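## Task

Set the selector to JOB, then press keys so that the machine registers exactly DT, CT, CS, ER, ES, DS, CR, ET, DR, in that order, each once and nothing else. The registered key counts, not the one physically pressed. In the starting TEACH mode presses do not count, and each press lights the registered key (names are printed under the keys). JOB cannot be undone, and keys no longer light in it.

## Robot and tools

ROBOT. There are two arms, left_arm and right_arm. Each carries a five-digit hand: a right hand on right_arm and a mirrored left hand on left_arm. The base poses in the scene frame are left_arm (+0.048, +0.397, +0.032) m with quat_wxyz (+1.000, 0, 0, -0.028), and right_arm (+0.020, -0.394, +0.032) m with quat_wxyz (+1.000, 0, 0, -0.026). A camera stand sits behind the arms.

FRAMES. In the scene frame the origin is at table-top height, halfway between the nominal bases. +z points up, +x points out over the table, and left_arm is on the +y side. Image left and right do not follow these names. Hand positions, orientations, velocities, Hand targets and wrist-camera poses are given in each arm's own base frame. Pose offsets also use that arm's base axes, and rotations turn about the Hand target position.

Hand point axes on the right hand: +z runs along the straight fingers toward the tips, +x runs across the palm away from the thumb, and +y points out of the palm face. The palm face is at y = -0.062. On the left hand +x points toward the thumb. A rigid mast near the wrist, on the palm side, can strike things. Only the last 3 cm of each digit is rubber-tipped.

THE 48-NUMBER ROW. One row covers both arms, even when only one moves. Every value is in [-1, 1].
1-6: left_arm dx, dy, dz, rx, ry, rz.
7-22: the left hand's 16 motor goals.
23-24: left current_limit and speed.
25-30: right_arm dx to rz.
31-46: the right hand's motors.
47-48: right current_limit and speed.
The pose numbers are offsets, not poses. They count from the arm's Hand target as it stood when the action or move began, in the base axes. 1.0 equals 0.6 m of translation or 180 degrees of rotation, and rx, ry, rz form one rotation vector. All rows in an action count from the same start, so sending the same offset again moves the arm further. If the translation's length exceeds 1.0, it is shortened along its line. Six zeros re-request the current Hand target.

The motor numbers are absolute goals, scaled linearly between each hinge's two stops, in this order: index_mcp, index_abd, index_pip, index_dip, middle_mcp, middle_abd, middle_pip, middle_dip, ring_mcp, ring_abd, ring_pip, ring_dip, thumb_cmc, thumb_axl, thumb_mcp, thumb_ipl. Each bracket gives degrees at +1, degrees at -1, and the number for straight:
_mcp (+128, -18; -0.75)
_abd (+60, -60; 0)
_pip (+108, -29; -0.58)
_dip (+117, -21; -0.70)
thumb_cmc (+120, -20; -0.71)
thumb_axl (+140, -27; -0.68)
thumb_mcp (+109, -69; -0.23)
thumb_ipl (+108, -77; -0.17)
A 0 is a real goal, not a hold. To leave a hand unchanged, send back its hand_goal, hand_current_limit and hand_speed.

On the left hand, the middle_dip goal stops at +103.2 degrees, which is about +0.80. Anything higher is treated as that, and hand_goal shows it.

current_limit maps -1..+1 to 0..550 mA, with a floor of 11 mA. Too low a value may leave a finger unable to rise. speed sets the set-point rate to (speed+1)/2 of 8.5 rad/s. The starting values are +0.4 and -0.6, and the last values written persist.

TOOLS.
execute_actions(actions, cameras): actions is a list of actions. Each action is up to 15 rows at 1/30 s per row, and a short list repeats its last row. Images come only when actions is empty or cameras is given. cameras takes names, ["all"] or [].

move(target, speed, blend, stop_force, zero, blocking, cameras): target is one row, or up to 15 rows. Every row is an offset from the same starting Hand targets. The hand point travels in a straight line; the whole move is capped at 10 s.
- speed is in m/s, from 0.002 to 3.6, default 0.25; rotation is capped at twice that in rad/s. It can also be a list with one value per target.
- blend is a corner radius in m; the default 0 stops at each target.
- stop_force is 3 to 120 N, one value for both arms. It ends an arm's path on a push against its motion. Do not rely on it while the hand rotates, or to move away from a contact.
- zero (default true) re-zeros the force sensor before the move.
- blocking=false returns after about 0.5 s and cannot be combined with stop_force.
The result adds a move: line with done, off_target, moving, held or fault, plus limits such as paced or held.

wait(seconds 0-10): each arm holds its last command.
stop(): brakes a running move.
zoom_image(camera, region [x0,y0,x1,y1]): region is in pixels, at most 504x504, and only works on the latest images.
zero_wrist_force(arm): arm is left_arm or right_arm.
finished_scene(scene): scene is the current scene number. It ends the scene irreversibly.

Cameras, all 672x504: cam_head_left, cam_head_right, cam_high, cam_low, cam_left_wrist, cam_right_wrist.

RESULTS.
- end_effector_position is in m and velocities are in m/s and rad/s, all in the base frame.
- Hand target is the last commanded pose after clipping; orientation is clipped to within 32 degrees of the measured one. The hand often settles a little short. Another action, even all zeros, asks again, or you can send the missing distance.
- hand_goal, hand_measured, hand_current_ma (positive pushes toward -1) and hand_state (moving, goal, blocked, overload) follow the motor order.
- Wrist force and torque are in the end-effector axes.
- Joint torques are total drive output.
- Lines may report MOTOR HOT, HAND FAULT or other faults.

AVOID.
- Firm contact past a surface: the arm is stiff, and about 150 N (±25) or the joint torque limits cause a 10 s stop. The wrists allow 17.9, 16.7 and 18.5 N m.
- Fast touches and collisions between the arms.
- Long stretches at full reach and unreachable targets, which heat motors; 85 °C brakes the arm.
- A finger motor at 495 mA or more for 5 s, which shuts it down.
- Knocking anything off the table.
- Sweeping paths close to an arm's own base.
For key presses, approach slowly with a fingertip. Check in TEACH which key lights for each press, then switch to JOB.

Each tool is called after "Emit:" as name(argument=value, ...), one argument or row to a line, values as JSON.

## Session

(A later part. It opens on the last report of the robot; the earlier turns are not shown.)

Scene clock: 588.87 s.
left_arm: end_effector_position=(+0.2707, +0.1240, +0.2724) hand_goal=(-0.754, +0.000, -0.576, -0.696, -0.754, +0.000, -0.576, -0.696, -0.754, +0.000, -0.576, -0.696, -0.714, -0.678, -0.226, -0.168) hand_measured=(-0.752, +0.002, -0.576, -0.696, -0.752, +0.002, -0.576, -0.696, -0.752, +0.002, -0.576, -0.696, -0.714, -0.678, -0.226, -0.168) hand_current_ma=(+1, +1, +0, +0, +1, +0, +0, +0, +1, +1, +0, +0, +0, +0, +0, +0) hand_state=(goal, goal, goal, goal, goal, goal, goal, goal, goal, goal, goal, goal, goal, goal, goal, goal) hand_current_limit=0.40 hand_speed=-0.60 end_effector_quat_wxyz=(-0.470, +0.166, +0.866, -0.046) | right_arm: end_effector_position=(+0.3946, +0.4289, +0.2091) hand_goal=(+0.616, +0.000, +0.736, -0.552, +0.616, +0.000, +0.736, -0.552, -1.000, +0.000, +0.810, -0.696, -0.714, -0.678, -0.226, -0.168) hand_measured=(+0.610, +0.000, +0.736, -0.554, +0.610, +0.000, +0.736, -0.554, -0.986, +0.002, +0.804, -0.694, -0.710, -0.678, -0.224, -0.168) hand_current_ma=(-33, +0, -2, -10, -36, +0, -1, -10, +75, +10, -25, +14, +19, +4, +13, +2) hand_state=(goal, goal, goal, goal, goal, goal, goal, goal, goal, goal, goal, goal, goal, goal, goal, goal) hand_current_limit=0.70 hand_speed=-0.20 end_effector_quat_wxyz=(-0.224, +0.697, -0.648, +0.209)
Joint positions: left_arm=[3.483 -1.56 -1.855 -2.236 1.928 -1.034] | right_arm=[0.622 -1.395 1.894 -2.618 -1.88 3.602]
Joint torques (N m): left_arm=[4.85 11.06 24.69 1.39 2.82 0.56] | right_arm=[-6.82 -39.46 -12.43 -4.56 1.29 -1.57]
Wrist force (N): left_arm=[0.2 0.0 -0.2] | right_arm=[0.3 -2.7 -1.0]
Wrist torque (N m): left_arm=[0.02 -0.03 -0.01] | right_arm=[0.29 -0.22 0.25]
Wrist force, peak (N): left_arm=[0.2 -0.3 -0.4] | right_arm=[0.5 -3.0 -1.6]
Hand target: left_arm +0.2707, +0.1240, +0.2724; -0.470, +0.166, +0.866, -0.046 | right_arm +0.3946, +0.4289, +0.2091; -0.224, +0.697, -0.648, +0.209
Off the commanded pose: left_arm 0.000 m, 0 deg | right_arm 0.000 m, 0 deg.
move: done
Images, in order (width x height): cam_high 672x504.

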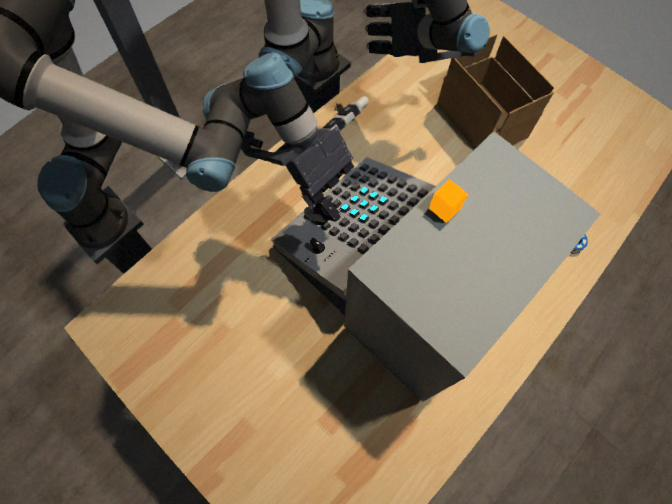

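Emit:
move(
  target=[0,0,0,0,0,0,-0.754,0,-0.576,-0.696,-0.754,0,-0.576,-0.696,-0.754,0,-0.576,-0.696,-0.714,-0.678,-0.226,-0.168,0.4,-0.6,0.0669,0.002,-0.1343,0,0,0,0.616,0,0.737,-0.551,0.616,0,0.737,-0.551,-1,0,0.81,-0.696,-0.714,-0.678,-0.226,-0.168,0.7,-0.2],
  speed=0.1,
  cameras=[],
)

Emit:
move(
  target=[0,0,0,0,0,0,-0.754,0,-0.576,-0.696,-0.754,0,-0.576,-0.696,-0.754,0,-0.576,-0.696,-0.714,-0.678,-0.226,-0.168,0.4,-0.6,0.0009,-0.03,0,0,0,0,0.616,0,0.737,-0.551,0.616,0,0.737,-0.551,-1,0,0.81,-0.696,-0.714,-0.678,-0.226,-0.168,0.7,-0.2],
  speed=0.03,
  stop_force=5,
  cameras=["cam_high","cam_head_right"],
)

Emit:
zoom_image(
  camera="cam_high",
  region=[280, 195, 360, 275],
)

Scene clock: 598.90 s.
left_arm: end_effector_position=(+0.2707, +0.1240, +0.2724) hand_goal=(-0.754, +0.000, -0.576, -0.696, -0.754, +0.000, -0.576, -0.696, -0.754, +0.000, -0.576, -0.696, -0.714, -0.678, -0.226, -0.168) hand_measured=(-0.752, +0.002, -0.576, -0.696, -0.752, +0.002, -0.576, -0.696, -0.752, +0.002, -0.576, -0.696, -0.714, -0.678, -0.226, -0.168) hand_current_ma=(+1, +1, +0, +0, +1, +0, +0, +0, +1, +1, +0, +0, +0, +0, +0, +0) hand_state=(goal, goal, goal, goal, goal, goal, goal, goal, goal, goal, goal, goal, goal, goal, goal, goal) hand_current_limit=0.40 hand_speed=-0.60 end_effector_quat_wxyz=(-0.470, +0.166, +0.866, -0.046) | right_arm: end_effector_position=(+0.4347, +0.4301, +0.1286) hand_goal=(+0.616, +0.000, +0.736, -0.552, +0.616, +0.000, +0.736, -0.552, -1.000, +0.000, +0.810, -0.696, -0.714, -0.678, -0.226, -0.168) hand_measured=(+0.610, +0.000, +0.736, -0.554, +0.610, +0.000, +0.736, -0.554, -0.986, +0.002, +0.806, -0.694, -0.710, -0.678, -0.224, -0.168) hand_current_ma=(-33, +0, -2, -10, -36, +0, -1, -10, +72, +10, -24, +14, +19, +4, +13, +2) hand_state=(goal, goal, goal, goal, goal, goal, goal, goal, goal, goal, goal, goal, goal, goal, goal, goal) hand_current_limit=0.70 hand_speed=-0.20 end_effector_quat_wxyz=(-0.224, +0.697, -0.648, +0.209)
Joint positions: left_arm=[3.483 -1.56 -1.855 -2.236 1.928 -1.034] | right_arm=[0.58 -1.222 1.913 -2.821 -1.858 3.565]
Joint torques (N m): left_arm=[5.89 10.63 24.43 1.02 2.81 0.17] | right_arm=[-6.99 -26.09 -26.38 -5.36 1.32 -1.63]
Wrist force (N): left_arm=[0.1 -0.2 -0.3] | right_arm=[0.2 -2.9 -1.1]
Wrist torque (N m): left_arm=[0.00 -0.02 -0.01] | right_arm=[0.27 -0.20 0.26]
Wrist force, peak (N): left_arm=[0.3 -0.2 -0.5] | right_arm=[0.2 -2.9 -2.0]
Hand target: left_arm +0.2707, +0.1240, +0.2724; -0.470, +0.166, +0.866, -0.046 | right_arm +0.4347, +0.4301, +0.1285; -0.224, +0.697, -0.648, +0.209
Off the commanded pose: left_arm 0.000 m, 0 deg | right_arm 0.000 m, 0 deg.
move: done
No camera images: "cameras" was empty.

Scene clock: 600.00 s.
left_arm: end_effector_position=(+0.2707, +0.1240, +0.2724) hand_goal=(-0.754, +0.000, -0.576, -0.696, -0.754, +0.000, -0.576, -0.696, -0.754, +0.000, -0.576, -0.696, -0.714, -0.678, -0.226, -0.168) hand_measured=(-0.752, +0.002, -0.576, -0.696, -0.752, +0.002, -0.576, -0.696, -0.752, +0.002, -0.576, -0.696, -0.714, -0.678, -0.226, -0.168) hand_current_ma=(+1, +1, +0, +0, +1, +0, +0, +0, +1, +1, +0, +0, +0, +0, +0, +0) hand_state=(goal, goal, goal, goal, goal, goal, goal, goal, goal, goal, goal, goal, goal, goal, goal, goal) hand_current_limit=0.40 hand_speed=-0.60 end_effector_quat_wxyz=(-0.470, +0.166, +0.866, -0.046) | right_arm: end_effector_position=(+0.4348, +0.4287, +0.1285) hand_goal=(+0.616, +0.000, +0.736, -0.552, +0.616, +0.000, +0.736, -0.552, -1.000, +0.000, +0.810, -0.696, -0.714, -0.678, -0.226, -0.168) hand_measured=(+0.610, +0.000, +0.736, -0.554, +0.610, +0.000, +0.736, -0.554, -0.988, -0.010, +0.808, -0.694, -0.710, -0.678, -0.224, -0.168) hand_current_ma=(-33, +0, -2, -10, -36, +0, -1, -10, +62, -43, -14, +12, +19, +4, +13, +2) hand_state=(goal, goal, goal, goal, goal, goal, goal, goal, goal, goal, goal, goal, goal, goal, goal, goal) hand_current_limit=0.70 hand_speed=-0.20 end_effector_quat_wxyz=(-0.224, +0.697, -0.648, +0.209)
Joint positions: left_arm=[3.483 -1.56 -1.855 -2.236 1.928 -1.034] | right_arm=[0.578 -1.224 1.916 -2.823 -1.857 3.563]
Joint torques (N m): left_arm=[4.21 10.07 25.2 1.36 2.76 0.56] | right_arm=[4.92 -26.32 -25.36 -0.11 -2.98 1.25]
Wrist force (N): left_arm=[0.1 0.0 -0.2] | right_arm=[-3.2 -2.3 -1.1]
Wrist torque (N m): left_arm=[0.00 -0.02 -0.02] | right_arm=[0.24 -0.41 0.14]
Wrist force, peak (N): left_arm=[0.3 -0.1 -0.3] | right_arm=[-9.1 -2.9 -1.2]
Hand target: left_arm +0.2707, +0.1240, +0.2724; -0.470, +0.166, +0.866, -0.046 | right_arm +0.4348, +0.4287, +0.1285; -0.224, +0.697, -0.648, +0.209 (not the last commanded pose)
Off the commanded pose: left_arm 0.000 m, 0 deg | right_arm 0.017 m, 0 deg.
move: contact (right_arm)
Images, in order (width x height): cam_head_right 672x504, cam_high 672x504.

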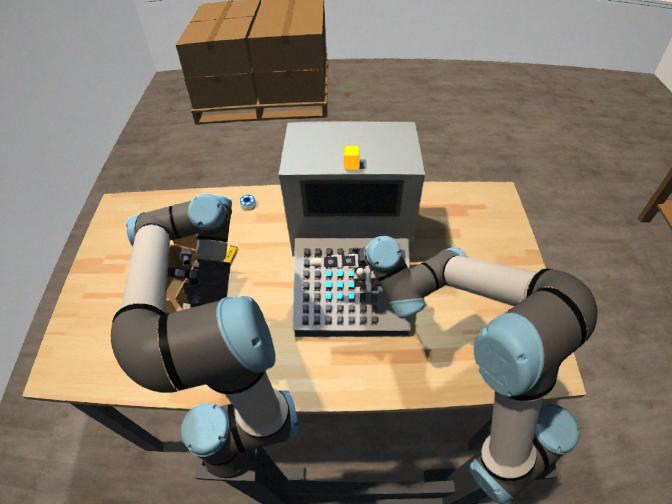

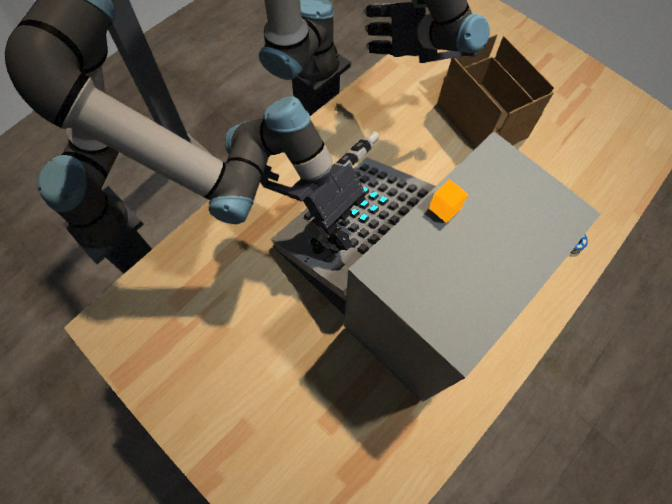

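Scaled by 6.300.

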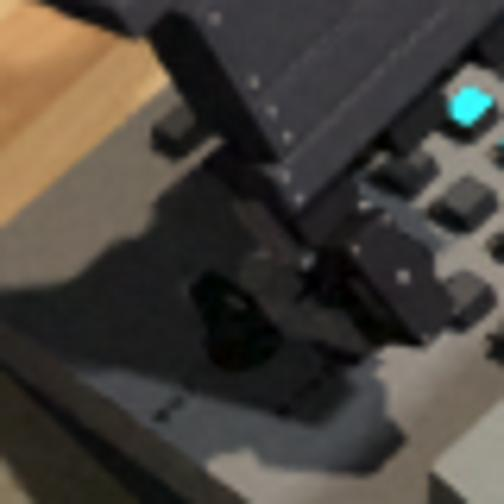

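Emit:
execute_actions(
  actions=[],
)

Emit:
zoom_image(
  camera="cam_right_wrist",
  region=[140, 0, 360, 180],
)

Scene clock: 610.03 s.
left_arm: end_effector_position=(+0.2707, +0.1240, +0.2724) hand_goal=(-0.754, +0.000, -0.576, -0.696, -0.754, +0.000, -0.576, -0.696, -0.754, +0.000, -0.576, -0.696, -0.714, -0.678, -0.226, -0.168) hand_measured=(-0.752, +0.002, -0.576, -0.696, -0.752, +0.002, -0.576, -0.696, -0.752, +0.002, -0.576, -0.696, -0.714, -0.678, -0.226, -0.168) hand_current_ma=(+1, +1, +0, +0, +1, +0, +0, +0, +1, +1, +0, +0, +0, +0, +0, +0) hand_state=(goal, goal, goal, goal, goal, goal, goal, goal, goal, goal, goal, goal, goal, goal, goal, goal) hand_current_limit=0.40 hand_speed=-0.60 end_effector_quat_wxyz=(-0.470, +0.166, +0.866, -0.046) | right_arm: end_effector_position=(+0.4348, +0.4287, +0.1285) hand_goal=(+0.616, +0.000, +0.736, -0.552, +0.616, +0.000, +0.736, -0.552, -1.000, +0.000, +0.810, -0.696, -0.714, -0.678, -0.226, -0.168) hand_measured=(+0.610, +0.000, +0.736, -0.554, +0.610, +0.000, +0.736, -0.554, -0.988, -0.010, +0.808, -0.694, -0.710, -0.678, -0.224, -0.168) hand_current_ma=(-33, +0, -2, -10, -36, +0, -1, -10, +62, -43, -14, +12, +19, +4, +13, +2) hand_state=(goal, goal, goal, goal, goal, goal, goal, goal, goal, goal, goal, goal, goal, goal, goal, goal) hand_current_limit=0.70 hand_speed=-0.20 end_effector_quat_wxyz=(-0.224, +0.697, -0.648, +0.209)
Joint positions: left_arm=[3.483 -1.56 -1.855 -2.236 1.928 -1.034] | right_arm=[0.578 -1.224 1.916 -2.823 -1.857 3.563]
Joint velocities: within noise
Joint torques (N m): left_arm=[5.8 10.77 25.48 1.31 2.68 0.61] | right_arm=[4.65 -26.55 -25.63 -0.12 -1.12 1.26]
Wrist force (N): left_arm=[-0.1 -0.1 -0.2] | right_arm=[-3.2 -2.1 -1.3]
Wrist torque (N m): left_arm=[0.00 0.00 -0.02] | right_arm=[0.30 -0.41 0.14]
Wrist force, peak (N): left_arm=[0.2 -0.2 -0.6] | right_arm=[-3.5 -2.1 -1.3]
Hand target: left_arm +0.2707, +0.1240, +0.2724; -0.470, +0.166, +0.866, -0.046 | right_arm +0.4348, +0.4287, +0.1285; -0.224, +0.697, -0.648, +0.209 (not the last commanded pose)
Off the commanded pose: left_arm 0.000 m, 0 deg | right_arm 0.017 m, 0 deg.

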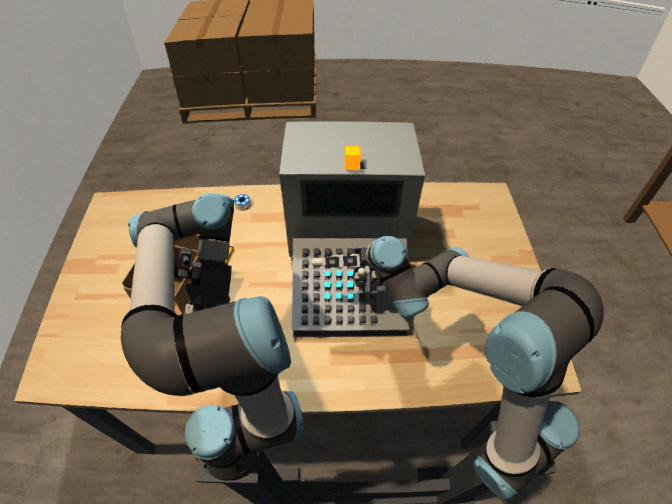

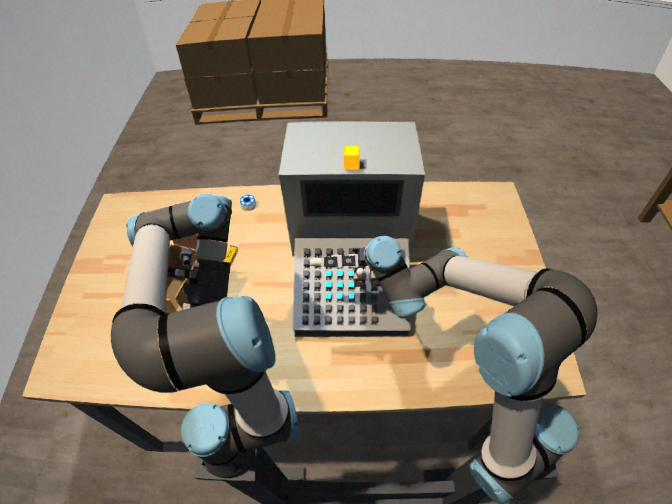

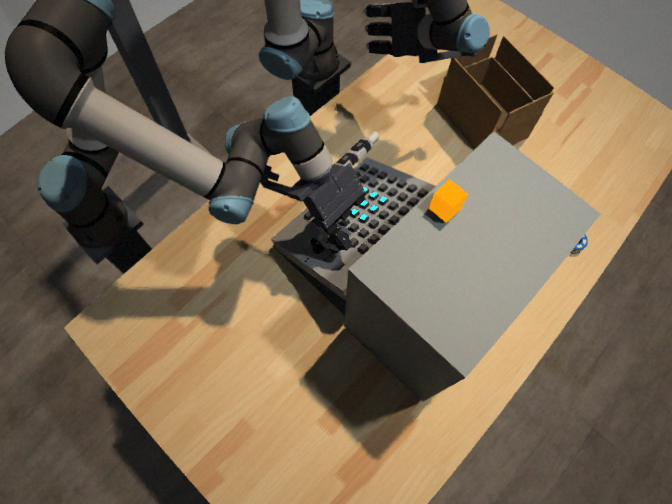

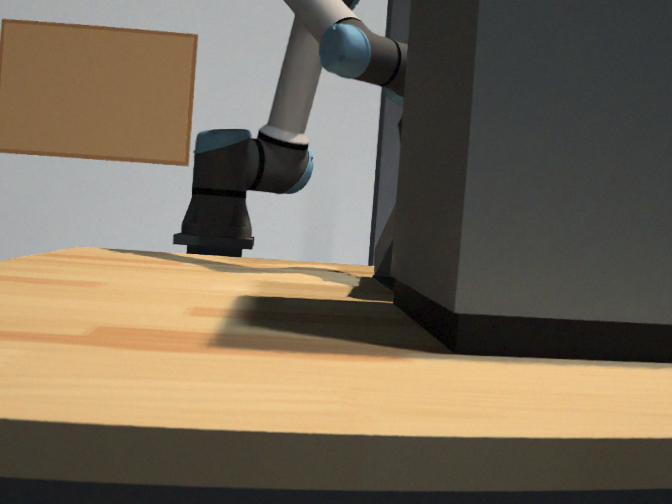

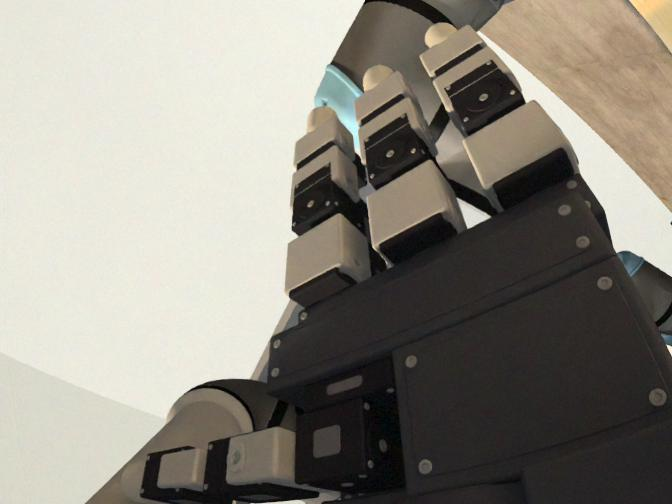

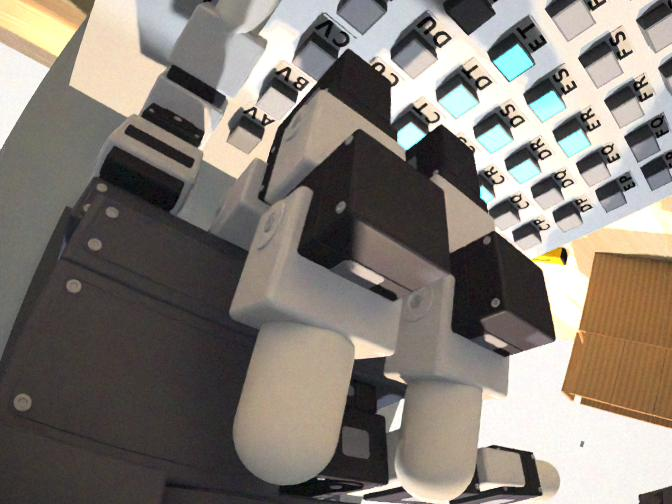

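Scaled by 2.291 from the camera's 672x504 image, which has a finer 960x720 frame.

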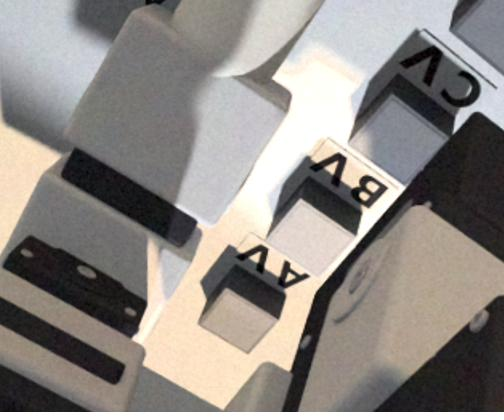

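Emit:
move(
  target=[
    [0,0,0,0,0,0,-0.754,0,-0.576,-0.696,-0.754,0,-0.576,-0.696,-0.754,0,-0.576,-0.696,-0.714,-0.678,-0.226,-0.168,0.4,-0.6,0.0002,-0.00666,0,0,0,0,0.616,0,0.737,-0.551,0.616,0,0.737,-0.551,-1,0,0.81,-0.696,-0.714,-0.678,-0.226,-0.168,0.7,-0.2],
    [0,0,0,0,0,0,-0.754,0,-0.576,-0.696,-0.754,0,-0.576,-0.696,-0.754,0,-0.576,-0.696,-0.714,-0.678,-0.226,-0.168,0.4,-0.6,0.00466,-0.0112,0.00216,0,0,0,0.616,0,0.737,-0.551,0.616,0,0.737,-0.551,-1,0,0.81,-0.696,-0.714,-0.678,-0.226,-0.168,0.7,-0.2],
    [0,0,0,0,0,0,-0.754,0,-0.576,-0.696,-0.754,0,-0.576,-0.696,-0.754,0,-0.576,-0.696,-0.714,-0.678,-0.226,-0.168,0.4,-0.6,0.00771,-0.01846,0.00358,0,0,0,0.616,0,0.737,-0.551,0.616,0,0.737,-0.551,-1,0,0.81,-0.696,-0.714,-0.678,-0.226,-0.168,0.7,-0.2],
    [0,0,0,0,0,0,-0.754,0,-0.576,-0.696,-0.754,0,-0.576,-0.696,-0.754,0,-0.576,-0.696,-0.714,-0.678,-0.226,-0.168,0.4,-0.6,0.00885,-0.02642,0.00402,0,0,0,0.616,0,0.737,-0.551,0.616,0,0.737,-0.551,-1,0,0.81,-0.696,-0.714,-0.678,-0.226,-0.168,0.7,-0.2],
    [0,0,0,0,0,0,-0.754,0,-0.576,-0.696,-0.754,0,-0.576,-0.696,-0.754,0,-0.576,-0.696,-0.714,-0.678,-0.226,-0.168,0.4,-0.6,0.00819,-0.03445,0.00358,0,0,0,0.616,0,0.737,-0.551,0.616,0,0.737,-0.551,-1,0,0.81,-0.696,-0.714,-0.678,-0.226,-0.168,0.7,-0.2],
    [0,0,0,0,0,0,-0.754,0,-0.576,-0.696,-0.754,0,-0.576,-0.696,-0.754,0,-0.576,-0.696,-0.714,-0.678,-0.226,-0.168,0.4,-0.6,0.00558,-0.04185,0.00216,0,0,0,0.616,0,0.737,-0.551,0.616,0,0.737,-0.551,-1,0,0.81,-0.696,-0.714,-0.678,-0.226,-0.168,0.7,-0.2],
    [0,0,0,0,0,0,-0.754,0,-0.576,-0.696,-0.754,0,-0.576,-0.696,-0.754,0,-0.576,-0.696,-0.714,-0.678,-0.226,-0.168,0.4,-0.6,0.00145,-0.04831,0,0,0,0,0.616,0,0.737,-0.551,0.616,0,0.737,-0.551,-1,0,0.81,-0.696,-0.714,-0.678,-0.226,-0.168,0.7,-0.2],
  ],
  speed=0.03,
  stop_force=25,
  zero=false,
  blend=0.002,
  cameras=["cam_high","cam_right_wrist"],
)

Emit:
zoom_image(
  camera="cam_high",
  region=[280, 195, 360, 275],
)

Scene clock: 644.93 s.
left_arm: end_effector_position=(+0.2707, +0.1240, +0.2724) hand_goal=(-0.754, +0.000, -0.576, -0.696, -0.754, +0.000, -0.576, -0.696, -0.754, +0.000, -0.576, -0.696, -0.714, -0.678, -0.226, -0.168) hand_measured=(-0.752, +0.002, -0.576, -0.696, -0.752, +0.002, -0.576, -0.696, -0.752, +0.002, -0.576, -0.696, -0.714, -0.678, -0.226, -0.168) hand_current_ma=(+1, +1, +0, +0, +1, +0, +0, +0, +1, +1, +0, +0, +0, +0, +0, +0) hand_state=(goal, goal, goal, goal, goal, goal, goal, goal, goal, goal, goal, goal, goal, goal, goal, goal) hand_current_limit=0.40 hand_speed=-0.60 end_effector_quat_wxyz=(-0.470, +0.166, +0.866, -0.046) | right_arm: end_effector_position=(+0.4357, +0.3997, +0.1285) hand_goal=(+0.616, +0.000, +0.736, -0.552, +0.616, +0.000, +0.736, -0.552, -1.000, +0.000, +0.810, -0.696, -0.714, -0.678, -0.226, -0.168) hand_measured=(+0.610, +0.000, +0.736, -0.554, +0.610, +0.000, +0.736, -0.554, -1.002, -0.010, +0.762, -0.724, -0.710, -0.678, -0.224, -0.168) hand_current_ma=(-33, +0, -2, -10, -36, +0, -1, -10, -8, -41, -241, -144, +21, +4, +14, +2) hand_state=(goal, goal, goal, goal, goal, goal, goal, goal, goal, goal, blocked, blocked, goal, goal, goal, goal) hand_current_limit=0.70 hand_speed=-0.20 end_effector_quat_wxyz=(-0.224, +0.697, -0.648, +0.209)
Joint positions: left_arm=[3.483 -1.56 -1.855 -2.236 1.928 -1.034] | right_arm=[0.529 -1.261 1.974 -2.855 -1.831 3.521]
Joint torques (N m): left_arm=[4.06 10.04 23.78 1.34 2.54 0.56] | right_arm=[-5.7 -36.51 0.19 -0.89 1.32 -1.2]
Wrist force (N): left_arm=[0.0 -0.1 -0.4] | right_arm=[-5.1 -20.0 -0.7]
Wrist torque (N m): left_arm=[0.01 -0.01 -0.03] | right_arm=[0.65 -0.58 -0.81]
Wrist force, peak (N): left_arm=[0.2 -0.3 -0.4] | right_arm=[-27.1 -3.8 -2.0]
Hand target: left_arm +0.2707, +0.1240, +0.2724; -0.470, +0.166, +0.866, -0.046 | right_arm +0.4357, +0.3997, +0.1285; -0.224, +0.697, -0.648, +0.209
Off the commanded pose: left_arm 0.000 m, 0 deg | right_arm 0.000 m, 0 deg.
move: done
Images, in order (width x height): cam_high 672x504, cam_right_wrist 672x504.

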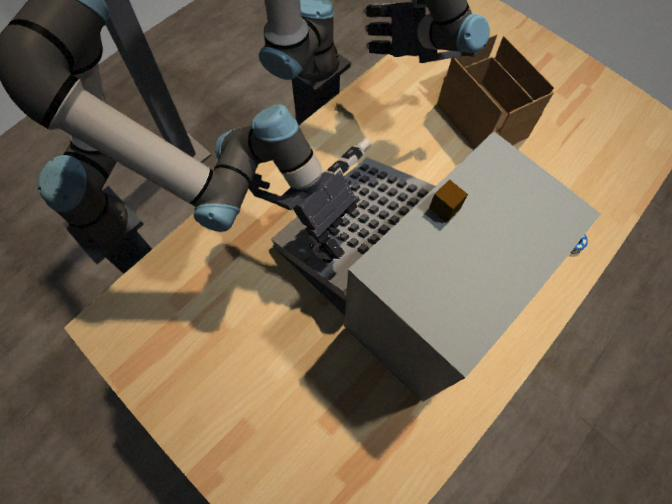

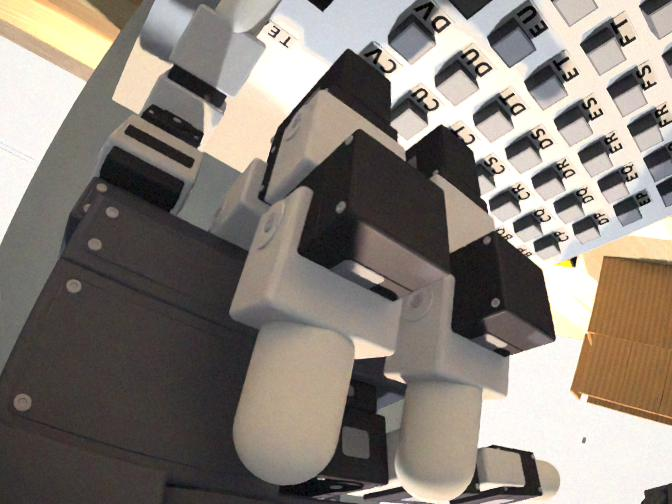

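Scaled by 6.300.

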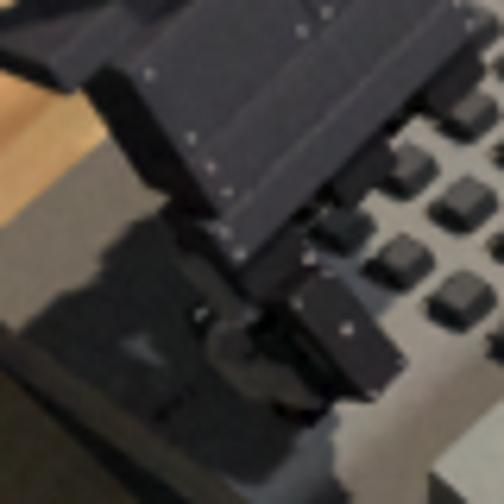

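Emit:
move(
  target=[
    [0,0,0,0,0,0,-0.754,0,-0.576,-0.696,-0.754,0,-0.576,-0.696,-0.754,0,-0.576,-0.696,-0.714,-0.678,-0.226,-0.168,0.4,-0.6,0.00745,0.0002,0.0037,0,0,0,0.616,0,0.737,-0.551,0.616,0,0.737,-0.551,-1,0,0.81,-0.696,-0.714,-0.678,-0.226,-0.168,0.7,-0.2],
    [0,0,0,0,0,0,-0.754,0,-0.576,-0.696,-0.754,0,-0.576,-0.696,-0.754,0,-0.576,-0.696,-0.714,-0.678,-0.226,-0.168,0.4,-0.6,-0.0595,-0.0018,0.138,0,0,0,0.616,0,0.737,-0.551,0.616,0,0.737,-0.551,-1,0,0.81,-0.696,-0.714,-0.678,-0.226,-0.168,0.7,-0.2],
    [0,0,0,0,0,0,-0.754,0,-0.576,-0.696,-0.754,0,-0.576,-0.696,-0.754,0,-0.576,-0.696,-0.714,-0.678,-0.226,-0.168,0.4,-0.6,-0.0595,-0.0018,0.138,0,0,0,0.616,0,0.737,-0.551,0.616,0,0.737,-0.551,-0.754,0,-0.576,-0.696,-0.714,-0.678,-0.226,-0.168,0.4,-0.3],
  ],
  speed=[0.05,0.15,0.15],
  blend=[0.002,0,0],
  cameras=["cam_high"],
)

Emit:
zoom_image(
  camera="cam_high",
  region=[290, 200, 390, 280],
)

Scene clock: 657.13 s.
left_arm: end_effector_position=(+0.2707, +0.1240, +0.2724) hand_goal=(-0.754, +0.000, -0.576, -0.696, -0.754, +0.000, -0.576, -0.696, -0.754, +0.000, -0.576, -0.696, -0.714, -0.678, -0.226, -0.168) hand_measured=(-0.752, +0.002, -0.576, -0.696, -0.752, +0.002, -0.576, -0.696, -0.752, +0.002, -0.576, -0.696, -0.714, -0.678, -0.226, -0.168) hand_current_ma=(+1, +1, +0, +0, +1, +0, +0, +0, +1, +1, +0, +0, +0, +0, +0, +0) hand_state=(goal, goal, goal, goal, goal, goal, goal, goal, goal, goal, goal, goal, goal, goal, goal, goal) hand_current_limit=0.40 hand_speed=-0.60 end_effector_quat_wxyz=(-0.470, +0.166, +0.866, -0.046) | right_arm: end_effector_position=(+0.4000, +0.3986, +0.2113) hand_goal=(+0.616, +0.000, +0.736, -0.552, +0.616, +0.000, +0.736, -0.552, -0.754, +0.000, -0.576, -0.696, -0.714, -0.678, -0.226, -0.168) hand_measured=(+0.610, +0.000, +0.736, -0.554, +0.610, +0.000, +0.736, -0.554, -0.750, -0.002, -0.570, -0.698, -0.710, -0.678, -0.224, -0.168) hand_current_ma=(-33, +0, -2, -10, -36, +0, -1, -10, +23, -12, +27, -14, +21, +4, +14, +2) hand_state=(goal, goal, goal, goal, goal, goal, goal, goal, goal, goal, goal, goal, goal, goal, goal, goal) hand_current_limit=0.40 hand_speed=-0.30 end_effector_quat_wxyz=(-0.224, +0.697, -0.648, +0.209)
Joint positions: left_arm=[3.483 -1.56 -1.855 -2.236 1.928 -1.034] | right_arm=[0.565 -1.439 1.943 -2.638 -1.85 3.552]
Joint torques (N m): left_arm=[4.51 10.92 23.99 0.89 2.63 0.52] | right_arm=[6.78 -36.88 -27.81 -0.24 -1.86 1.56]
Wrist force (N): left_arm=[0.1 -0.2 -0.4] | right_arm=[0.3 -2.9 -1.1]
Wrist torque (N m): left_arm=[0.00 -0.02 -0.01] | right_arm=[0.23 -0.23 0.11]
Wrist force, peak (N): left_arm=[0.1 -0.4 -0.4] | right_arm=[-5.1 -20.1 -0.8]
Hand target: left_arm +0.2707, +0.1240, +0.2724; -0.470, +0.166, +0.866, -0.046 | right_arm +0.4000, +0.3986, +0.2113; -0.224, +0.697, -0.648, +0.209
Off the commanded pose: left_arm 0.000 m, 0 deg | right_arm 0.000 m, 0 deg.
move: done
Images, in order (width x height): cam_high 672x504.

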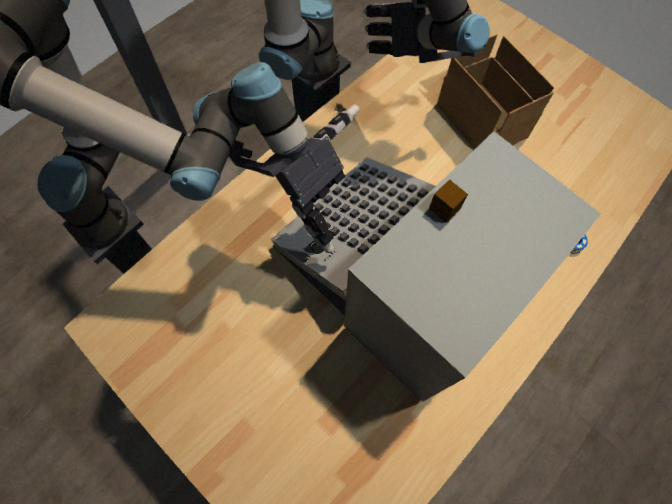

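Scaled by 5.040.

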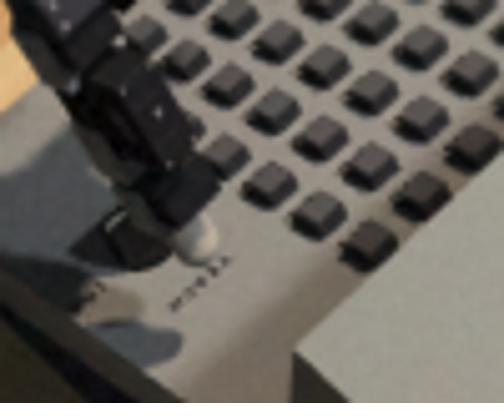

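Emit:
move(
  target=[
    [0,0,0,0,0,0,-0.754,0,-0.576,-0.696,-0.754,0,-0.576,-0.696,-0.754,0,-0.576,-0.696,-0.714,-0.678,-0.226,-0.168,0.4,-0.6,-0.0465,0.166,-0.0812,0,0,0,0.616,0,0.737,-0.551,0.616,0,0.737,-0.551,-0.754,0,-0.576,-0.696,-0.714,-0.678,-0.226,-0.168,0.4,-0.3],
    [0,0,0,0,0,0,-0.754,0,-0.576,-0.696,-0.754,0,-0.576,-0.696,-0.754,0,-0.576,-0.696,-0.714,-0.678,-0.226,-0.168,0.4,-0.6,-0.03455,0.1668,-0.09777,0,0,0,0.616,0,0.737,-0.551,0.616,0,0.737,-0.551,-0.754,0,-0.576,-0.696,-0.714,-0.678,-0.226,-0.168,0.4,-0.3],
    [0,0,0,0,0,0,-0.754,0,-0.576,-0.696,-0.754,0,-0.576,-0.696,-0.754,0,-0.576,-0.696,-0.714,-0.678,-0.226,-0.168,0.4,-0.6,-0.0465,0.166,-0.0812,0,0,0,0.616,0,0.737,-0.551,0.616,0,0.737,-0.551,-0.754,0,-0.576,-0.696,-0.714,-0.678,-0.226,-0.168,0.4,-0.3],
  ],
  speed=[0.12,0.05,0.1],
  blend=[0,0,0],
  cameras=[],
)

Emit:
move(
  target=[
    [0,0,0,0,0,0,-0.754,0,-0.576,-0.696,-0.754,0,-0.576,-0.696,-0.754,0,-0.576,-0.696,-0.714,-0.678,-0.226,-0.168,0.4,-0.6,0.05417,0.003,0.02717,0,0,0,0.616,0,0.737,-0.551,0.616,0,0.737,-0.551,-0.754,0,-0.576,-0.696,-0.714,-0.678,-0.226,-0.168,0.4,-0.3],
    [0,0,0,0,0,0,-0.754,0,-0.576,-0.696,-0.754,0,-0.576,-0.696,-0.754,0,-0.576,-0.696,-0.714,-0.678,-0.226,-0.168,0.4,-0.6,0.06617,0.0038,0.01053,0,0,0,0.616,0,0.737,-0.551,0.616,0,0.737,-0.551,-0.754,0,-0.576,-0.696,-0.714,-0.678,-0.226,-0.168,0.4,-0.3],
    [0,0,0,0,0,0,-0.754,0,-0.576,-0.696,-0.754,0,-0.576,-0.696,-0.754,0,-0.576,-0.696,-0.714,-0.678,-0.226,-0.168,0.4,-0.6,0.05417,0.003,0.02717,0,0,0,0.616,0,0.737,-0.551,0.616,0,0.737,-0.551,-0.754,0,-0.576,-0.696,-0.714,-0.678,-0.226,-0.168,0.4,-0.3],
  ],
  speed=[0.12,0.05,0.1],
  blend=[0.003,0,0],
  cameras=[],
)

Scene clock: 687.03 s.
left_arm: end_effector_position=(+0.2707, +0.1240, +0.2724) hand_goal=(-0.754, +0.000, -0.576, -0.696, -0.754, +0.000, -0.576, -0.696, -0.754, +0.000, -0.576, -0.696, -0.714, -0.678, -0.226, -0.168) hand_measured=(-0.752, +0.002, -0.576, -0.696, -0.752, +0.002, -0.576, -0.696, -0.752, +0.002, -0.576, -0.696, -0.714, -0.678, -0.226, -0.168) hand_current_ma=(+1, +1, +0, +0, +1, +0, +0, +0, +1, +1, +0, +0, +0, +0, +0, +0) hand_state=(goal, goal, goal, goal, goal, goal, goal, goal, goal, goal, goal, goal, goal, goal, goal, goal) hand_current_limit=0.40 hand_speed=-0.60 end_effector_quat_wxyz=(-0.470, +0.166, +0.866, -0.046) | right_arm: end_effector_position=(+0.3722, +0.4982, +0.1625) hand_goal=(+0.616, +0.000, +0.736, -0.552, +0.616, +0.000, +0.736, -0.552, -0.754, +0.000, -0.576, -0.696, -0.714, -0.678, -0.226, -0.168) hand_measured=(+0.610, +0.000, +0.736, -0.554, +0.610, +0.000, +0.736, -0.554, -0.748, +0.000, -0.572, -0.696, -0.710, -0.678, -0.224, -0.168) hand_current_ma=(-33, +0, -2, -10, -36, +0, -1, -10, +36, -3, +15, +0, +21, +4, +14, +2) hand_state=(goal, goal, goal, goal, goal, goal, goal, goal, goal, goal, goal, goal, goal, goal, goal, goal) hand_current_limit=0.40 hand_speed=-0.30 end_effector_quat_wxyz=(-0.224, +0.697, -0.648, +0.209)
Joint positions: left_arm=[3.483 -1.56 -1.855 -2.236 1.928 -1.034] | right_arm=[0.751 -1.252 1.835 -2.662 -1.946 3.721]
Joint torques (N m): left_arm=[4.28 10.87 24.92 0.97 2.61 0.39] | right_arm=[6.75 -46.16 -11.88 -0.28 -2.15 1.55]
Wrist force (N): left_arm=[0.1 -0.1 -0.2] | right_arm=[0.7 -2.9 -1.1]
Wrist torque (N m): left_arm=[-0.01 -0.03 -0.01] | right_arm=[0.26 -0.26 0.16]
Wrist force, peak (N): left_arm=[0.3 -0.3 -0.4] | right_arm=[0.9 -3.2 -8.1]
Hand target: left_arm +0.2707, +0.1240, +0.2724; -0.470, +0.166, +0.866, -0.046 | right_arm +0.3721, +0.4982, +0.1626; -0.224, +0.697, -0.648, +0.209
Off the commanded pose: left_arm 0.000 m, 0 deg | right_arm 0.000 m, 0 deg.
move: done
No camera images: "cameras" was empty.

Scene clock: 688.43 s.
left_arm: end_effector_position=(+0.2707, +0.1240, +0.2724) hand_goal=(-0.754, +0.000, -0.576, -0.696, -0.754, +0.000, -0.576, -0.696, -0.754, +0.000, -0.576, -0.696, -0.714, -0.678, -0.226, -0.168) hand_measured=(-0.752, +0.002, -0.576, -0.696, -0.752, +0.002, -0.576, -0.696, -0.752, +0.002, -0.576, -0.696, -0.714, -0.678, -0.226, -0.168) hand_current_ma=(+1, +1, +0, +0, +1, +0, +0, +0, +1, +1, +0, +0, +0, +0, +0, +0) hand_state=(goal, goal, goal, goal, goal, goal, goal, goal, goal, goal, goal, goal, goal, goal, goal, goal) hand_current_limit=0.40 hand_speed=-0.60 end_effector_quat_wxyz=(-0.470, +0.166, +0.866, -0.046) | right_arm: end_effector_position=(+0.4047, +0.5000, +0.1788) hand_goal=(+0.616, +0.000, +0.736, -0.552, +0.616, +0.000, +0.736, -0.552, -0.754, +0.000, -0.576, -0.696, -0.714, -0.678, -0.226, -0.168) hand_measured=(+0.610, +0.000, +0.736, -0.554, +0.610, +0.000, +0.736, -0.554, -0.744, +0.002, -0.574, -0.694, -0.710, -0.678, -0.224, -0.168) hand_current_ma=(-33, +0, -2, -10, -36, +0, -1, -10, +57, +4, +15, +8, +21, +4, +14, +2) hand_state=(goal, goal, goal, goal, goal, goal, goal, goal, goal, goal, goal, goal, goal, goal, goal, goal) hand_current_limit=0.40 hand_speed=-0.30 end_effector_quat_wxyz=(-0.224, +0.697, -0.648, +0.209)
Joint positions: left_arm=[3.483 -1.56 -1.855 -2.236 1.928 -1.034] | right_arm=[0.714 -1.228 1.756 -2.619 -1.928 3.687]
Joint torques (N m): left_arm=[5.95 9.48 25.07 1.03 2.63 0.4] | right_arm=[6.51 -46.79 -11.72 -0.47 -2.1 1.21]
Wrist force (N): left_arm=[0.2 -0.1 -0.3] | right_arm=[0.3 -2.7 -1.1]
Wrist torque (N m): left_arm=[0.01 -0.03 -0.01] | right_arm=[0.30 -0.20 0.27]
Wrist force, peak (N): left_arm=[0.1 -0.1 -0.6] | right_arm=[0.6 -2.6 -6.9]
Hand target: left_arm +0.2707, +0.1240, +0.2724; -0.470, +0.166, +0.866, -0.046 | right_arm +0.4046, +0.5000, +0.1789; -0.224, +0.697, -0.648, +0.209
Off the commanded pose: left_arm 0.000 m, 0 deg | right_arm 0.000 m, 0 deg.
move: done
No camera images: "cameras" was empty.

Emit:
move(
  target=[
    [0,0,0,0,0,0,-0.754,0,-0.576,-0.696,-0.754,0,-0.576,-0.696,-0.754,0,-0.576,-0.696,-0.714,-0.678,-0.226,-0.168,0.4,-0.6,-0.00433,0.06083,-0.0015,0,0,0,0.616,0,0.737,-0.551,0.616,0,0.737,-0.551,-0.754,0,-0.576,-0.696,-0.714,-0.678,-0.226,-0.168,0.4,-0.3],
    [0,0,0,0,0,0,-0.754,0,-0.576,-0.696,-0.754,0,-0.576,-0.696,-0.754,0,-0.576,-0.696,-0.714,-0.678,-0.226,-0.168,0.4,-0.6,0.00767,0.06163,-0.01814,0,0,0,0.616,0,0.737,-0.551,0.616,0,0.737,-0.551,-0.754,0,-0.576,-0.696,-0.714,-0.678,-0.226,-0.168,0.4,-0.3],
    [0,0,0,0,0,0,-0.754,0,-0.576,-0.696,-0.754,0,-0.576,-0.696,-0.754,0,-0.576,-0.696,-0.714,-0.678,-0.226,-0.168,0.4,-0.6,-0.00433,0.06083,-0.0015,0,0,0,0.616,0,0.737,-0.551,0.616,0,0.737,-0.551,-0.754,0,-0.576,-0.696,-0.714,-0.678,-0.226,-0.168,0.4,-0.3],
  ],
  speed=[0.12,0.05,0.1],
  blend=[0.003,0,0],
  cameras=[],
)

Emit:
move(
  target=[
    [0,0,0,0,0,0,-0.754,0,-0.576,-0.696,-0.754,0,-0.576,-0.696,-0.754,0,-0.576,-0.696,-0.714,-0.678,-0.226,-0.168,0.4,-0.6,-0.11217,0.05283,-0.05467,0,0,0,0.616,0,0.737,-0.551,0.616,0,0.737,-0.551,-0.754,0,-0.576,-0.696,-0.714,-0.678,-0.226,-0.168,0.4,-0.3],
    [0,0,0,0,0,0,-0.754,0,-0.576,-0.696,-0.754,0,-0.576,-0.696,-0.754,0,-0.576,-0.696,-0.714,-0.678,-0.226,-0.168,0.4,-0.6,-0.10007,0.05363,-0.07145,0,0,0,0.616,0,0.737,-0.551,0.616,0,0.737,-0.551,-0.754,0,-0.576,-0.696,-0.714,-0.678,-0.226,-0.168,0.4,-0.3],
    [0,0,0,0,0,0,-0.754,0,-0.576,-0.696,-0.754,0,-0.576,-0.696,-0.754,0,-0.576,-0.696,-0.714,-0.678,-0.226,-0.168,0.4,-0.6,-0.11217,0.05283,-0.05467,0,0,0,0.616,0,0.737,-0.551,0.616,0,0.737,-0.551,-0.754,0,-0.576,-0.696,-0.714,-0.678,-0.226,-0.168,0.4,-0.3],
  ],
  speed=[0.12,0.05,0.1],
  blend=[0.003,0,0],
  cameras=[],
)

Scene clock: 708.47 s.
left_arm: end_effector_position=(+0.2707, +0.1240, +0.2724) hand_goal=(-0.754, +0.000, -0.576, -0.696, -0.754, +0.000, -0.576, -0.696, -0.754, +0.000, -0.576, -0.696, -0.714, -0.678, -0.226, -0.168) hand_measured=(-0.752, +0.002, -0.576, -0.696, -0.752, +0.002, -0.576, -0.696, -0.752, +0.002, -0.576, -0.696, -0.714, -0.678, -0.226, -0.168) hand_current_ma=(+1, +1, +0, +0, +1, +0, +0, +0, +1, +1, +0, +0, +0, +0, +0, +0) hand_state=(goal, goal, goal, goal, goal, goal, goal, goal, goal, goal, goal, goal, goal, goal, goal, goal) hand_current_limit=0.40 hand_speed=-0.60 end_effector_quat_wxyz=(-0.470, +0.166, +0.866, -0.046) | right_arm: end_effector_position=(+0.4021, +0.5365, +0.1779) hand_goal=(+0.616, +0.000, +0.736, -0.552, +0.616, +0.000, +0.736, -0.552, -0.754, +0.000, -0.576, -0.696, -0.714, -0.678, -0.226, -0.168) hand_measured=(+0.610, +0.000, +0.736, -0.554, +0.610, +0.000, +0.736, -0.554, -0.742, +0.002, -0.572, -0.694, -0.710, -0.678, -0.224, -0.168) hand_current_ma=(-33, +0, -2, -10, -36, +0, -1, -10, +65, +12, +18, +11, +21, +4, +14, +2) hand_state=(goal, goal, goal, goal, goal, goal, goal, goal, goal, goal, goal, goal, goal, goal, goal, goal) hand_current_limit=0.40 hand_speed=-0.30 end_effector_quat_wxyz=(-0.224, +0.697, -0.648, +0.209)
Joint positions: left_arm=[3.483 -1.56 -1.855 -2.236 1.928 -1.034] | right_arm=[0.764 -1.17 1.67 -2.574 -1.952 3.733]
Joint torques (N m): left_arm=[4.97 10.47 25.05 1.41 2.42 0.53] | right_arm=[6.9 -48.94 -12.18 -0.32 -2.17 1.5]
Wrist force (N): left_arm=[0.0 -0.1 0.0] | right_arm=[0.3 -2.9 -1.6]
Wrist torque (N m): left_arm=[-0.02 -0.01 -0.02] | right_arm=[0.33 -0.20 0.11]
Wrist force, peak (N): left_arm=[0.2 0.2 -0.5] | right_arm=[0.6 -2.7 -7.4]
Hand target: left_arm +0.2707, +0.1240, +0.2724; -0.470, +0.166, +0.866, -0.046 | right_arm +0.4020, +0.5365, +0.1780; -0.224, +0.697, -0.648, +0.209
Off the commanded pose: left_arm 0.000 m, 0 deg | right_arm 0.000 m, 0 deg.
move: done
No camera images: "cameras" was empty.

Scene clock: 710.23 s.
left_arm: end_effector_position=(+0.2707, +0.1240, +0.2724) hand_goal=(-0.754, +0.000, -0.576, -0.696, -0.754, +0.000, -0.576, -0.696, -0.754, +0.000, -0.576, -0.696, -0.714, -0.678, -0.226, -0.168) hand_measured=(-0.752, +0.002, -0.576, -0.696, -0.752, +0.002, -0.576, -0.696, -0.752, +0.002, -0.576, -0.696, -0.714, -0.678, -0.226, -0.168) hand_current_ma=(+1, +1, +0, +0, +1, +0, +0, +0, +1, +1, +0, +0, +0, +0, +0, +0) hand_state=(goal, goal, goal, goal, goal, goal, goal, goal, goal, goal, goal, goal, goal, goal, goal, goal) hand_current_limit=0.40 hand_speed=-0.60 end_effector_quat_wxyz=(-0.470, +0.166, +0.866, -0.046) | right_arm: end_effector_position=(+0.3348, +0.5682, +0.1451) hand_goal=(+0.616, +0.000, +0.736, -0.552, +0.616, +0.000, +0.736, -0.552, -0.754, +0.000, -0.576, -0.696, -0.714, -0.678, -0.226, -0.168) hand_measured=(+0.610, +0.000, +0.736, -0.554, +0.610, +0.000, +0.736, -0.554, -0.742, +0.002, -0.572, -0.694, -0.710, -0.678, -0.224, -0.168) hand_current_ma=(-33, +0, -2, -10, -36, +0, -1, -10, +62, +12, +17, +13, +21, +4, +14, +2) hand_state=(goal, goal, goal, goal, goal, goal, goal, goal, goal, goal, goal, goal, goal, goal, goal, goal) hand_current_limit=0.40 hand_speed=-0.30 end_effector_quat_wxyz=(-0.224, +0.697, -0.648, +0.209)
Joint positions: left_arm=[3.483 -1.56 -1.855 -2.236 1.928 -1.034] | right_arm=[0.883 -1.153 1.729 -2.605 -2.007 3.848]
Joint torques (N m): left_arm=[4 10.57 24.51 0.96 2.27 0.28] | right_arm=[6.22 -48.73 -11.66 -0.38 -2.32 1.62]
Wrist force (N): left_arm=[0.1 -0.1 -0.2] | right_arm=[0.1 -2.6 -1.8]
Wrist torque (N m): left_arm=[0.00 -0.01 -0.02] | right_arm=[0.37 -0.15 0.14]
Wrist force, peak (N): left_arm=[-0.1 0.0 -0.5] | right_arm=[0.6 -2.7 -10.6]
Hand target: left_arm +0.2707, +0.1240, +0.2724; -0.470, +0.166, +0.866, -0.046 | right_arm +0.3347, +0.5682, +0.1452; -0.224, +0.697, -0.648, +0.209
Off the commanded pose: left_arm 0.000 m, 0 deg | right_arm 0.000 m, 0 deg.
move: done
No camera images: "cameras" was empty.

Emit:
move(
  target=[
    [0,0,0,0,0,0,-0.754,0,-0.576,-0.696,-0.754,0,-0.576,-0.696,-0.754,0,-0.576,-0.696,-0.714,-0.678,-0.226,-0.168,0.4,-0.6,0.00417,-0.06233,0.00117,0,0,0,0.616,0,0.737,-0.551,0.616,0,0.737,-0.551,-0.754,0,-0.576,-0.696,-0.714,-0.678,-0.226,-0.168,0.4,-0.3],
    [0,0,0,0,0,0,-0.754,0,-0.576,-0.696,-0.754,0,-0.576,-0.696,-0.754,0,-0.576,-0.696,-0.714,-0.678,-0.226,-0.168,0.4,-0.6,0.01622,-0.06153,-0.01553,0,0,0,0.616,0,0.737,-0.551,0.616,0,0.737,-0.551,-0.754,0,-0.576,-0.696,-0.714,-0.678,-0.226,-0.168,0.4,-0.3],
    [0,0,0,0,0,0,-0.754,0,-0.576,-0.696,-0.754,0,-0.576,-0.696,-0.754,0,-0.576,-0.696,-0.714,-0.678,-0.226,-0.168,0.4,-0.6,0.00417,-0.06233,0.00117,0,0,0,0.616,0,0.737,-0.551,0.616,0,0.737,-0.551,-0.754,0,-0.576,-0.696,-0.714,-0.678,-0.226,-0.168,0.4,-0.3],
  ],
  speed=[0.12,0.05,0.1],
  blend=[0.003,0,0],
  cameras=[],
)

Emit:
move(
  target=[
    [0,0,0,0,0,0,-0.754,0,-0.576,-0.696,-0.754,0,-0.576,-0.696,-0.754,0,-0.576,-0.696,-0.714,-0.678,-0.226,-0.168,0.4,-0.6,0.05392,0.006,0.02667,0,0,0,0.616,0,0.737,-0.551,0.616,0,0.737,-0.551,-0.754,0,-0.576,-0.696,-0.714,-0.678,-0.226,-0.168,0.4,-0.3],
    [0,0,0,0,0,0,-0.754,0,-0.576,-0.696,-0.754,0,-0.576,-0.696,-0.754,0,-0.576,-0.696,-0.714,-0.678,-0.226,-0.168,0.4,-0.6,0.06587,0.0068,0.0101,0,0,0,0.616,0,0.737,-0.551,0.616,0,0.737,-0.551,-0.754,0,-0.576,-0.696,-0.714,-0.678,-0.226,-0.168,0.4,-0.3],
    [0,0,0,0,0,0,-0.754,0,-0.576,-0.696,-0.754,0,-0.576,-0.696,-0.754,0,-0.576,-0.696,-0.714,-0.678,-0.226,-0.168,0.4,-0.6,0.05392,0.006,0.02667,0,0,0,0.616,0,0.737,-0.551,0.616,0,0.737,-0.551,-0.754,0,-0.576,-0.696,-0.714,-0.678,-0.226,-0.168,0.4,-0.3],
  ],
  speed=[0.12,0.05,0.1],
  blend=[0.003,0,0],
  cameras=[],
)

Emit:
move(
  target=[
    [0,0,0,0,0,0,-0.754,0,-0.576,-0.696,-0.754,0,-0.576,-0.696,-0.754,0,-0.576,-0.696,-0.714,-0.678,-0.226,-0.168,0.4,-0.6,0.04958,0.06417,0.02533,0,0,0,0.616,0,0.737,-0.551,0.616,0,0.737,-0.551,-0.754,0,-0.576,-0.696,-0.714,-0.678,-0.226,-0.168,0.4,-0.3],
    [0,0,0,0,0,0,-0.754,0,-0.576,-0.696,-0.754,0,-0.576,-0.696,-0.754,0,-0.576,-0.696,-0.714,-0.678,-0.226,-0.168,0.4,-0.6,0.06163,0.06497,0.00863,0,0,0,0.616,0,0.737,-0.551,0.616,0,0.737,-0.551,-0.754,0,-0.576,-0.696,-0.714,-0.678,-0.226,-0.168,0.4,-0.3],
    [0,0,0,0,0,0,-0.754,0,-0.576,-0.696,-0.754,0,-0.576,-0.696,-0.754,0,-0.576,-0.696,-0.714,-0.678,-0.226,-0.168,0.4,-0.6,0.04958,0.06417,0.02533,0,0,0,0.616,0,0.737,-0.551,0.616,0,0.737,-0.551,-0.754,0,-0.576,-0.696,-0.714,-0.678,-0.226,-0.168,0.4,-0.3],
  ],
  speed=[0.12,0.05,0.1],
  blend=[0.003,0,0],
  cameras=[],
)

Scene clock: 730.53 s.
left_arm: end_effector_position=(+0.2707, +0.1240, +0.2724) hand_goal=(-0.754, +0.000, -0.576, -0.696, -0.754, +0.000, -0.576, -0.696, -0.754, +0.000, -0.576, -0.696, -0.714, -0.678, -0.226, -0.168) hand_measured=(-0.752, +0.002, -0.576, -0.696, -0.752, +0.002, -0.576, -0.696, -0.752, +0.002, -0.576, -0.696, -0.714, -0.678, -0.226, -0.168) hand_current_ma=(+1, +1, +0, +0, +1, +0, +0, +0, +1, +1, +0, +0, +0, +0, +0, +0) hand_state=(goal, goal, goal, goal, goal, goal, goal, goal, goal, goal, goal, goal, goal, goal, goal, goal) hand_current_limit=0.40 hand_speed=-0.60 end_effector_quat_wxyz=(-0.470, +0.166, +0.866, -0.046) | right_arm: end_effector_position=(+0.3373, +0.5308, +0.1458) hand_goal=(+0.616, +0.000, +0.736, -0.552, +0.616, +0.000, +0.736, -0.552, -0.754, +0.000, -0.576, -0.696, -0.714, -0.678, -0.226, -0.168) hand_measured=(+0.610, +0.000, +0.736, -0.554, +0.610, +0.000, +0.736, -0.554, -0.742, +0.000, -0.572, -0.692, -0.710, -0.678, -0.224, -0.168) hand_current_ma=(-33, +0, -2, -10, -36, +0, -1, -10, +64, -1, +17, +15, +21, +4, +14, +2) hand_state=(goal, goal, goal, goal, goal, goal, goal, goal, goal, goal, goal, goal, goal, goal, goal, goal) hand_current_limit=0.40 hand_speed=-0.30 end_effector_quat_wxyz=(-0.224, +0.697, -0.648, +0.209)
Joint positions: left_arm=[3.483 -1.56 -1.855 -2.236 1.928 -1.034] | right_arm=[0.837 -1.215 1.825 -2.657 -1.986 3.803]
Joint torques (N m): left_arm=[4.57 11.19 24.42 1.08 2.5 0.39] | right_arm=[7.37 -46.47 -11.33 -0.04 -2.26 1.18]
Wrist force (N): left_arm=[0.1 -0.1 -0.4] | right_arm=[0.2 -2.7 -1.3]
Wrist torque (N m): left_arm=[0.00 -0.02 -0.01] | right_arm=[0.31 -0.19 0.29]
Wrist force, peak (N): left_arm=[0.2 -0.1 -0.5] | right_arm=[0.2 -2.9 -11.3]
Hand target: left_arm +0.2707, +0.1240, +0.2724; -0.470, +0.166, +0.866, -0.046 | right_arm +0.3372, +0.5308, +0.1459; -0.224, +0.697, -0.648, +0.209
Off the commanded pose: left_arm 0.000 m, 0 deg | right_arm 0.000 m, 0 deg.
move: done
No camera images: "cameras" was empty.

Scene clock: 731.93 s.
left_arm: end_effector_position=(+0.2707, +0.1240, +0.2724) hand_goal=(-0.754, +0.000, -0.576, -0.696, -0.754, +0.000, -0.576, -0.696, -0.754, +0.000, -0.576, -0.696, -0.714, -0.678, -0.226, -0.168) hand_measured=(-0.752, +0.002, -0.576, -0.696, -0.752, +0.002, -0.576, -0.696, -0.752, +0.002, -0.576, -0.696, -0.714, -0.678, -0.226, -0.168) hand_current_ma=(+1, +1, +0, +0, +1, +0, +0, +0, +1, +1, +0, +0, +0, +0, +0, +0) hand_state=(goal, goal, goal, goal, goal, goal, goal, goal, goal, goal, goal, goal, goal, goal, goal, goal) hand_current_limit=0.40 hand_speed=-0.60 end_effector_quat_wxyz=(-0.470, +0.166, +0.866, -0.046) | right_arm: end_effector_position=(+0.3696, +0.5344, +0.1618) hand_goal=(+0.616, +0.000, +0.736, -0.552, +0.616, +0.000, +0.736, -0.552, -0.754, +0.000, -0.576, -0.696, -0.714, -0.678, -0.226, -0.168) hand_measured=(+0.610, +0.000, +0.736, -0.554, +0.610, +0.000, +0.736, -0.554, -0.740, +0.002, -0.570, -0.692, -0.710, -0.678, -0.224, -0.168) hand_current_ma=(-33, +0, -2, -10, -36, +0, -1, -10, +79, +12, +25, +18, +21, +4, +14, +2) hand_state=(goal, goal, goal, goal, goal, goal, goal, goal, goal, goal, goal, goal, goal, goal, goal, goal) hand_current_limit=0.40 hand_speed=-0.30 end_effector_quat_wxyz=(-0.224, +0.697, -0.648, +0.209)
Joint positions: left_arm=[3.483 -1.56 -1.855 -2.236 1.928 -1.034] | right_arm=[0.8 -1.194 1.749 -2.617 -1.969 3.767]
Joint torques (N m): left_arm=[4.47 11.4 25.27 1.09 2.35 0.58] | right_arm=[7.04 -48.02 -11.79 -0.4 -2.21 1.23]
Wrist force (N): left_arm=[0.1 0.0 -0.3] | right_arm=[0.2 -2.5 -1.6]
Wrist torque (N m): left_arm=[0.02 -0.02 -0.01] | right_arm=[0.39 -0.15 0.28]
Wrist force, peak (N): left_arm=[0.4 -0.1 -0.1] | right_arm=[0.4 -2.5 -10.6]
Hand target: left_arm +0.2707, +0.1240, +0.2724; -0.470, +0.166, +0.866, -0.046 | right_arm +0.3696, +0.5344, +0.1619; -0.224, +0.697, -0.648, +0.209
Off the commanded pose: left_arm 0.000 m, 0 deg | right_arm 0.000 m, 0 deg.
move: done
No camera images: "cameras" was empty.

Scene clock: 733.47 s.
left_arm: end_effector_position=(+0.2707, +0.1240, +0.2724) hand_goal=(-0.754, +0.000, -0.576, -0.696, -0.754, +0.000, -0.576, -0.696, -0.754, +0.000, -0.576, -0.696, -0.714, -0.678, -0.226, -0.168) hand_measured=(-0.752, +0.002, -0.576, -0.696, -0.752, +0.002, -0.576, -0.696, -0.752, +0.002, -0.576, -0.696, -0.714, -0.678, -0.226, -0.168) hand_current_ma=(+1, +1, +0, +0, +1, +0, +0, +0, +1, +1, +0, +0, +0, +0, +0, +0) hand_state=(goal, goal, goal, goal, goal, goal, goal, goal, goal, goal, goal, goal, goal, goal, goal, goal) hand_current_limit=0.40 hand_speed=-0.60 end_effector_quat_wxyz=(-0.470, +0.166, +0.866, -0.046) | right_arm: end_effector_position=(+0.3994, +0.5729, +0.1770) hand_goal=(+0.616, +0.000, +0.736, -0.552, +0.616, +0.000, +0.736, -0.552, -0.754, +0.000, -0.576, -0.696, -0.714, -0.678, -0.226, -0.168) hand_measured=(+0.610, +0.000, +0.736, -0.554, +0.610, +0.000, +0.736, -0.554, -0.738, +0.002, -0.570, -0.692, -0.710, -0.678, -0.224, -0.168) hand_current_ma=(-33, +0, -2, -10, -36, +0, -1, -10, +89, +12, +26, +18, +21, +4, +14, +2) hand_state=(goal, goal, goal, goal, goal, goal, goal, goal, goal, goal, goal, goal, goal, goal, goal, goal) hand_current_limit=0.40 hand_speed=-0.30 end_effector_quat_wxyz=(-0.224, +0.697, -0.648, +0.209)
Joint positions: left_arm=[3.483 -1.56 -1.855 -2.236 1.928 -1.034] | right_arm=[0.809 -1.11 1.577 -2.526 -1.973 3.776]
Joint torques (N m): left_arm=[3.32 10.37 24.97 1.08 2.41 0.53] | right_arm=[6.84 -51.98 -12.88 -0.28 -2.34 1.58]
Wrist force (N): left_arm=[0.0 -0.2 -0.3] | right_arm=[0.2 -2.8 -1.3]
Wrist torque (N m): left_arm=[-0.01 -0.01 -0.02] | right_arm=[0.30 -0.18 0.10]
Wrist force, peak (N): left_arm=[0.1 -0.3 -0.4] | right_arm=[0.6 -2.6 -10.7]
Hand target: left_arm +0.2707, +0.1240, +0.2724; -0.470, +0.166, +0.866, -0.046 | right_arm +0.3993, +0.5729, +0.1771; -0.224, +0.697, -0.648, +0.209
Off the commanded pose: left_arm 0.000 m, 0 deg | right_arm 0.000 m, 0 deg.
move: done
No camera images: "cameras" was empty.


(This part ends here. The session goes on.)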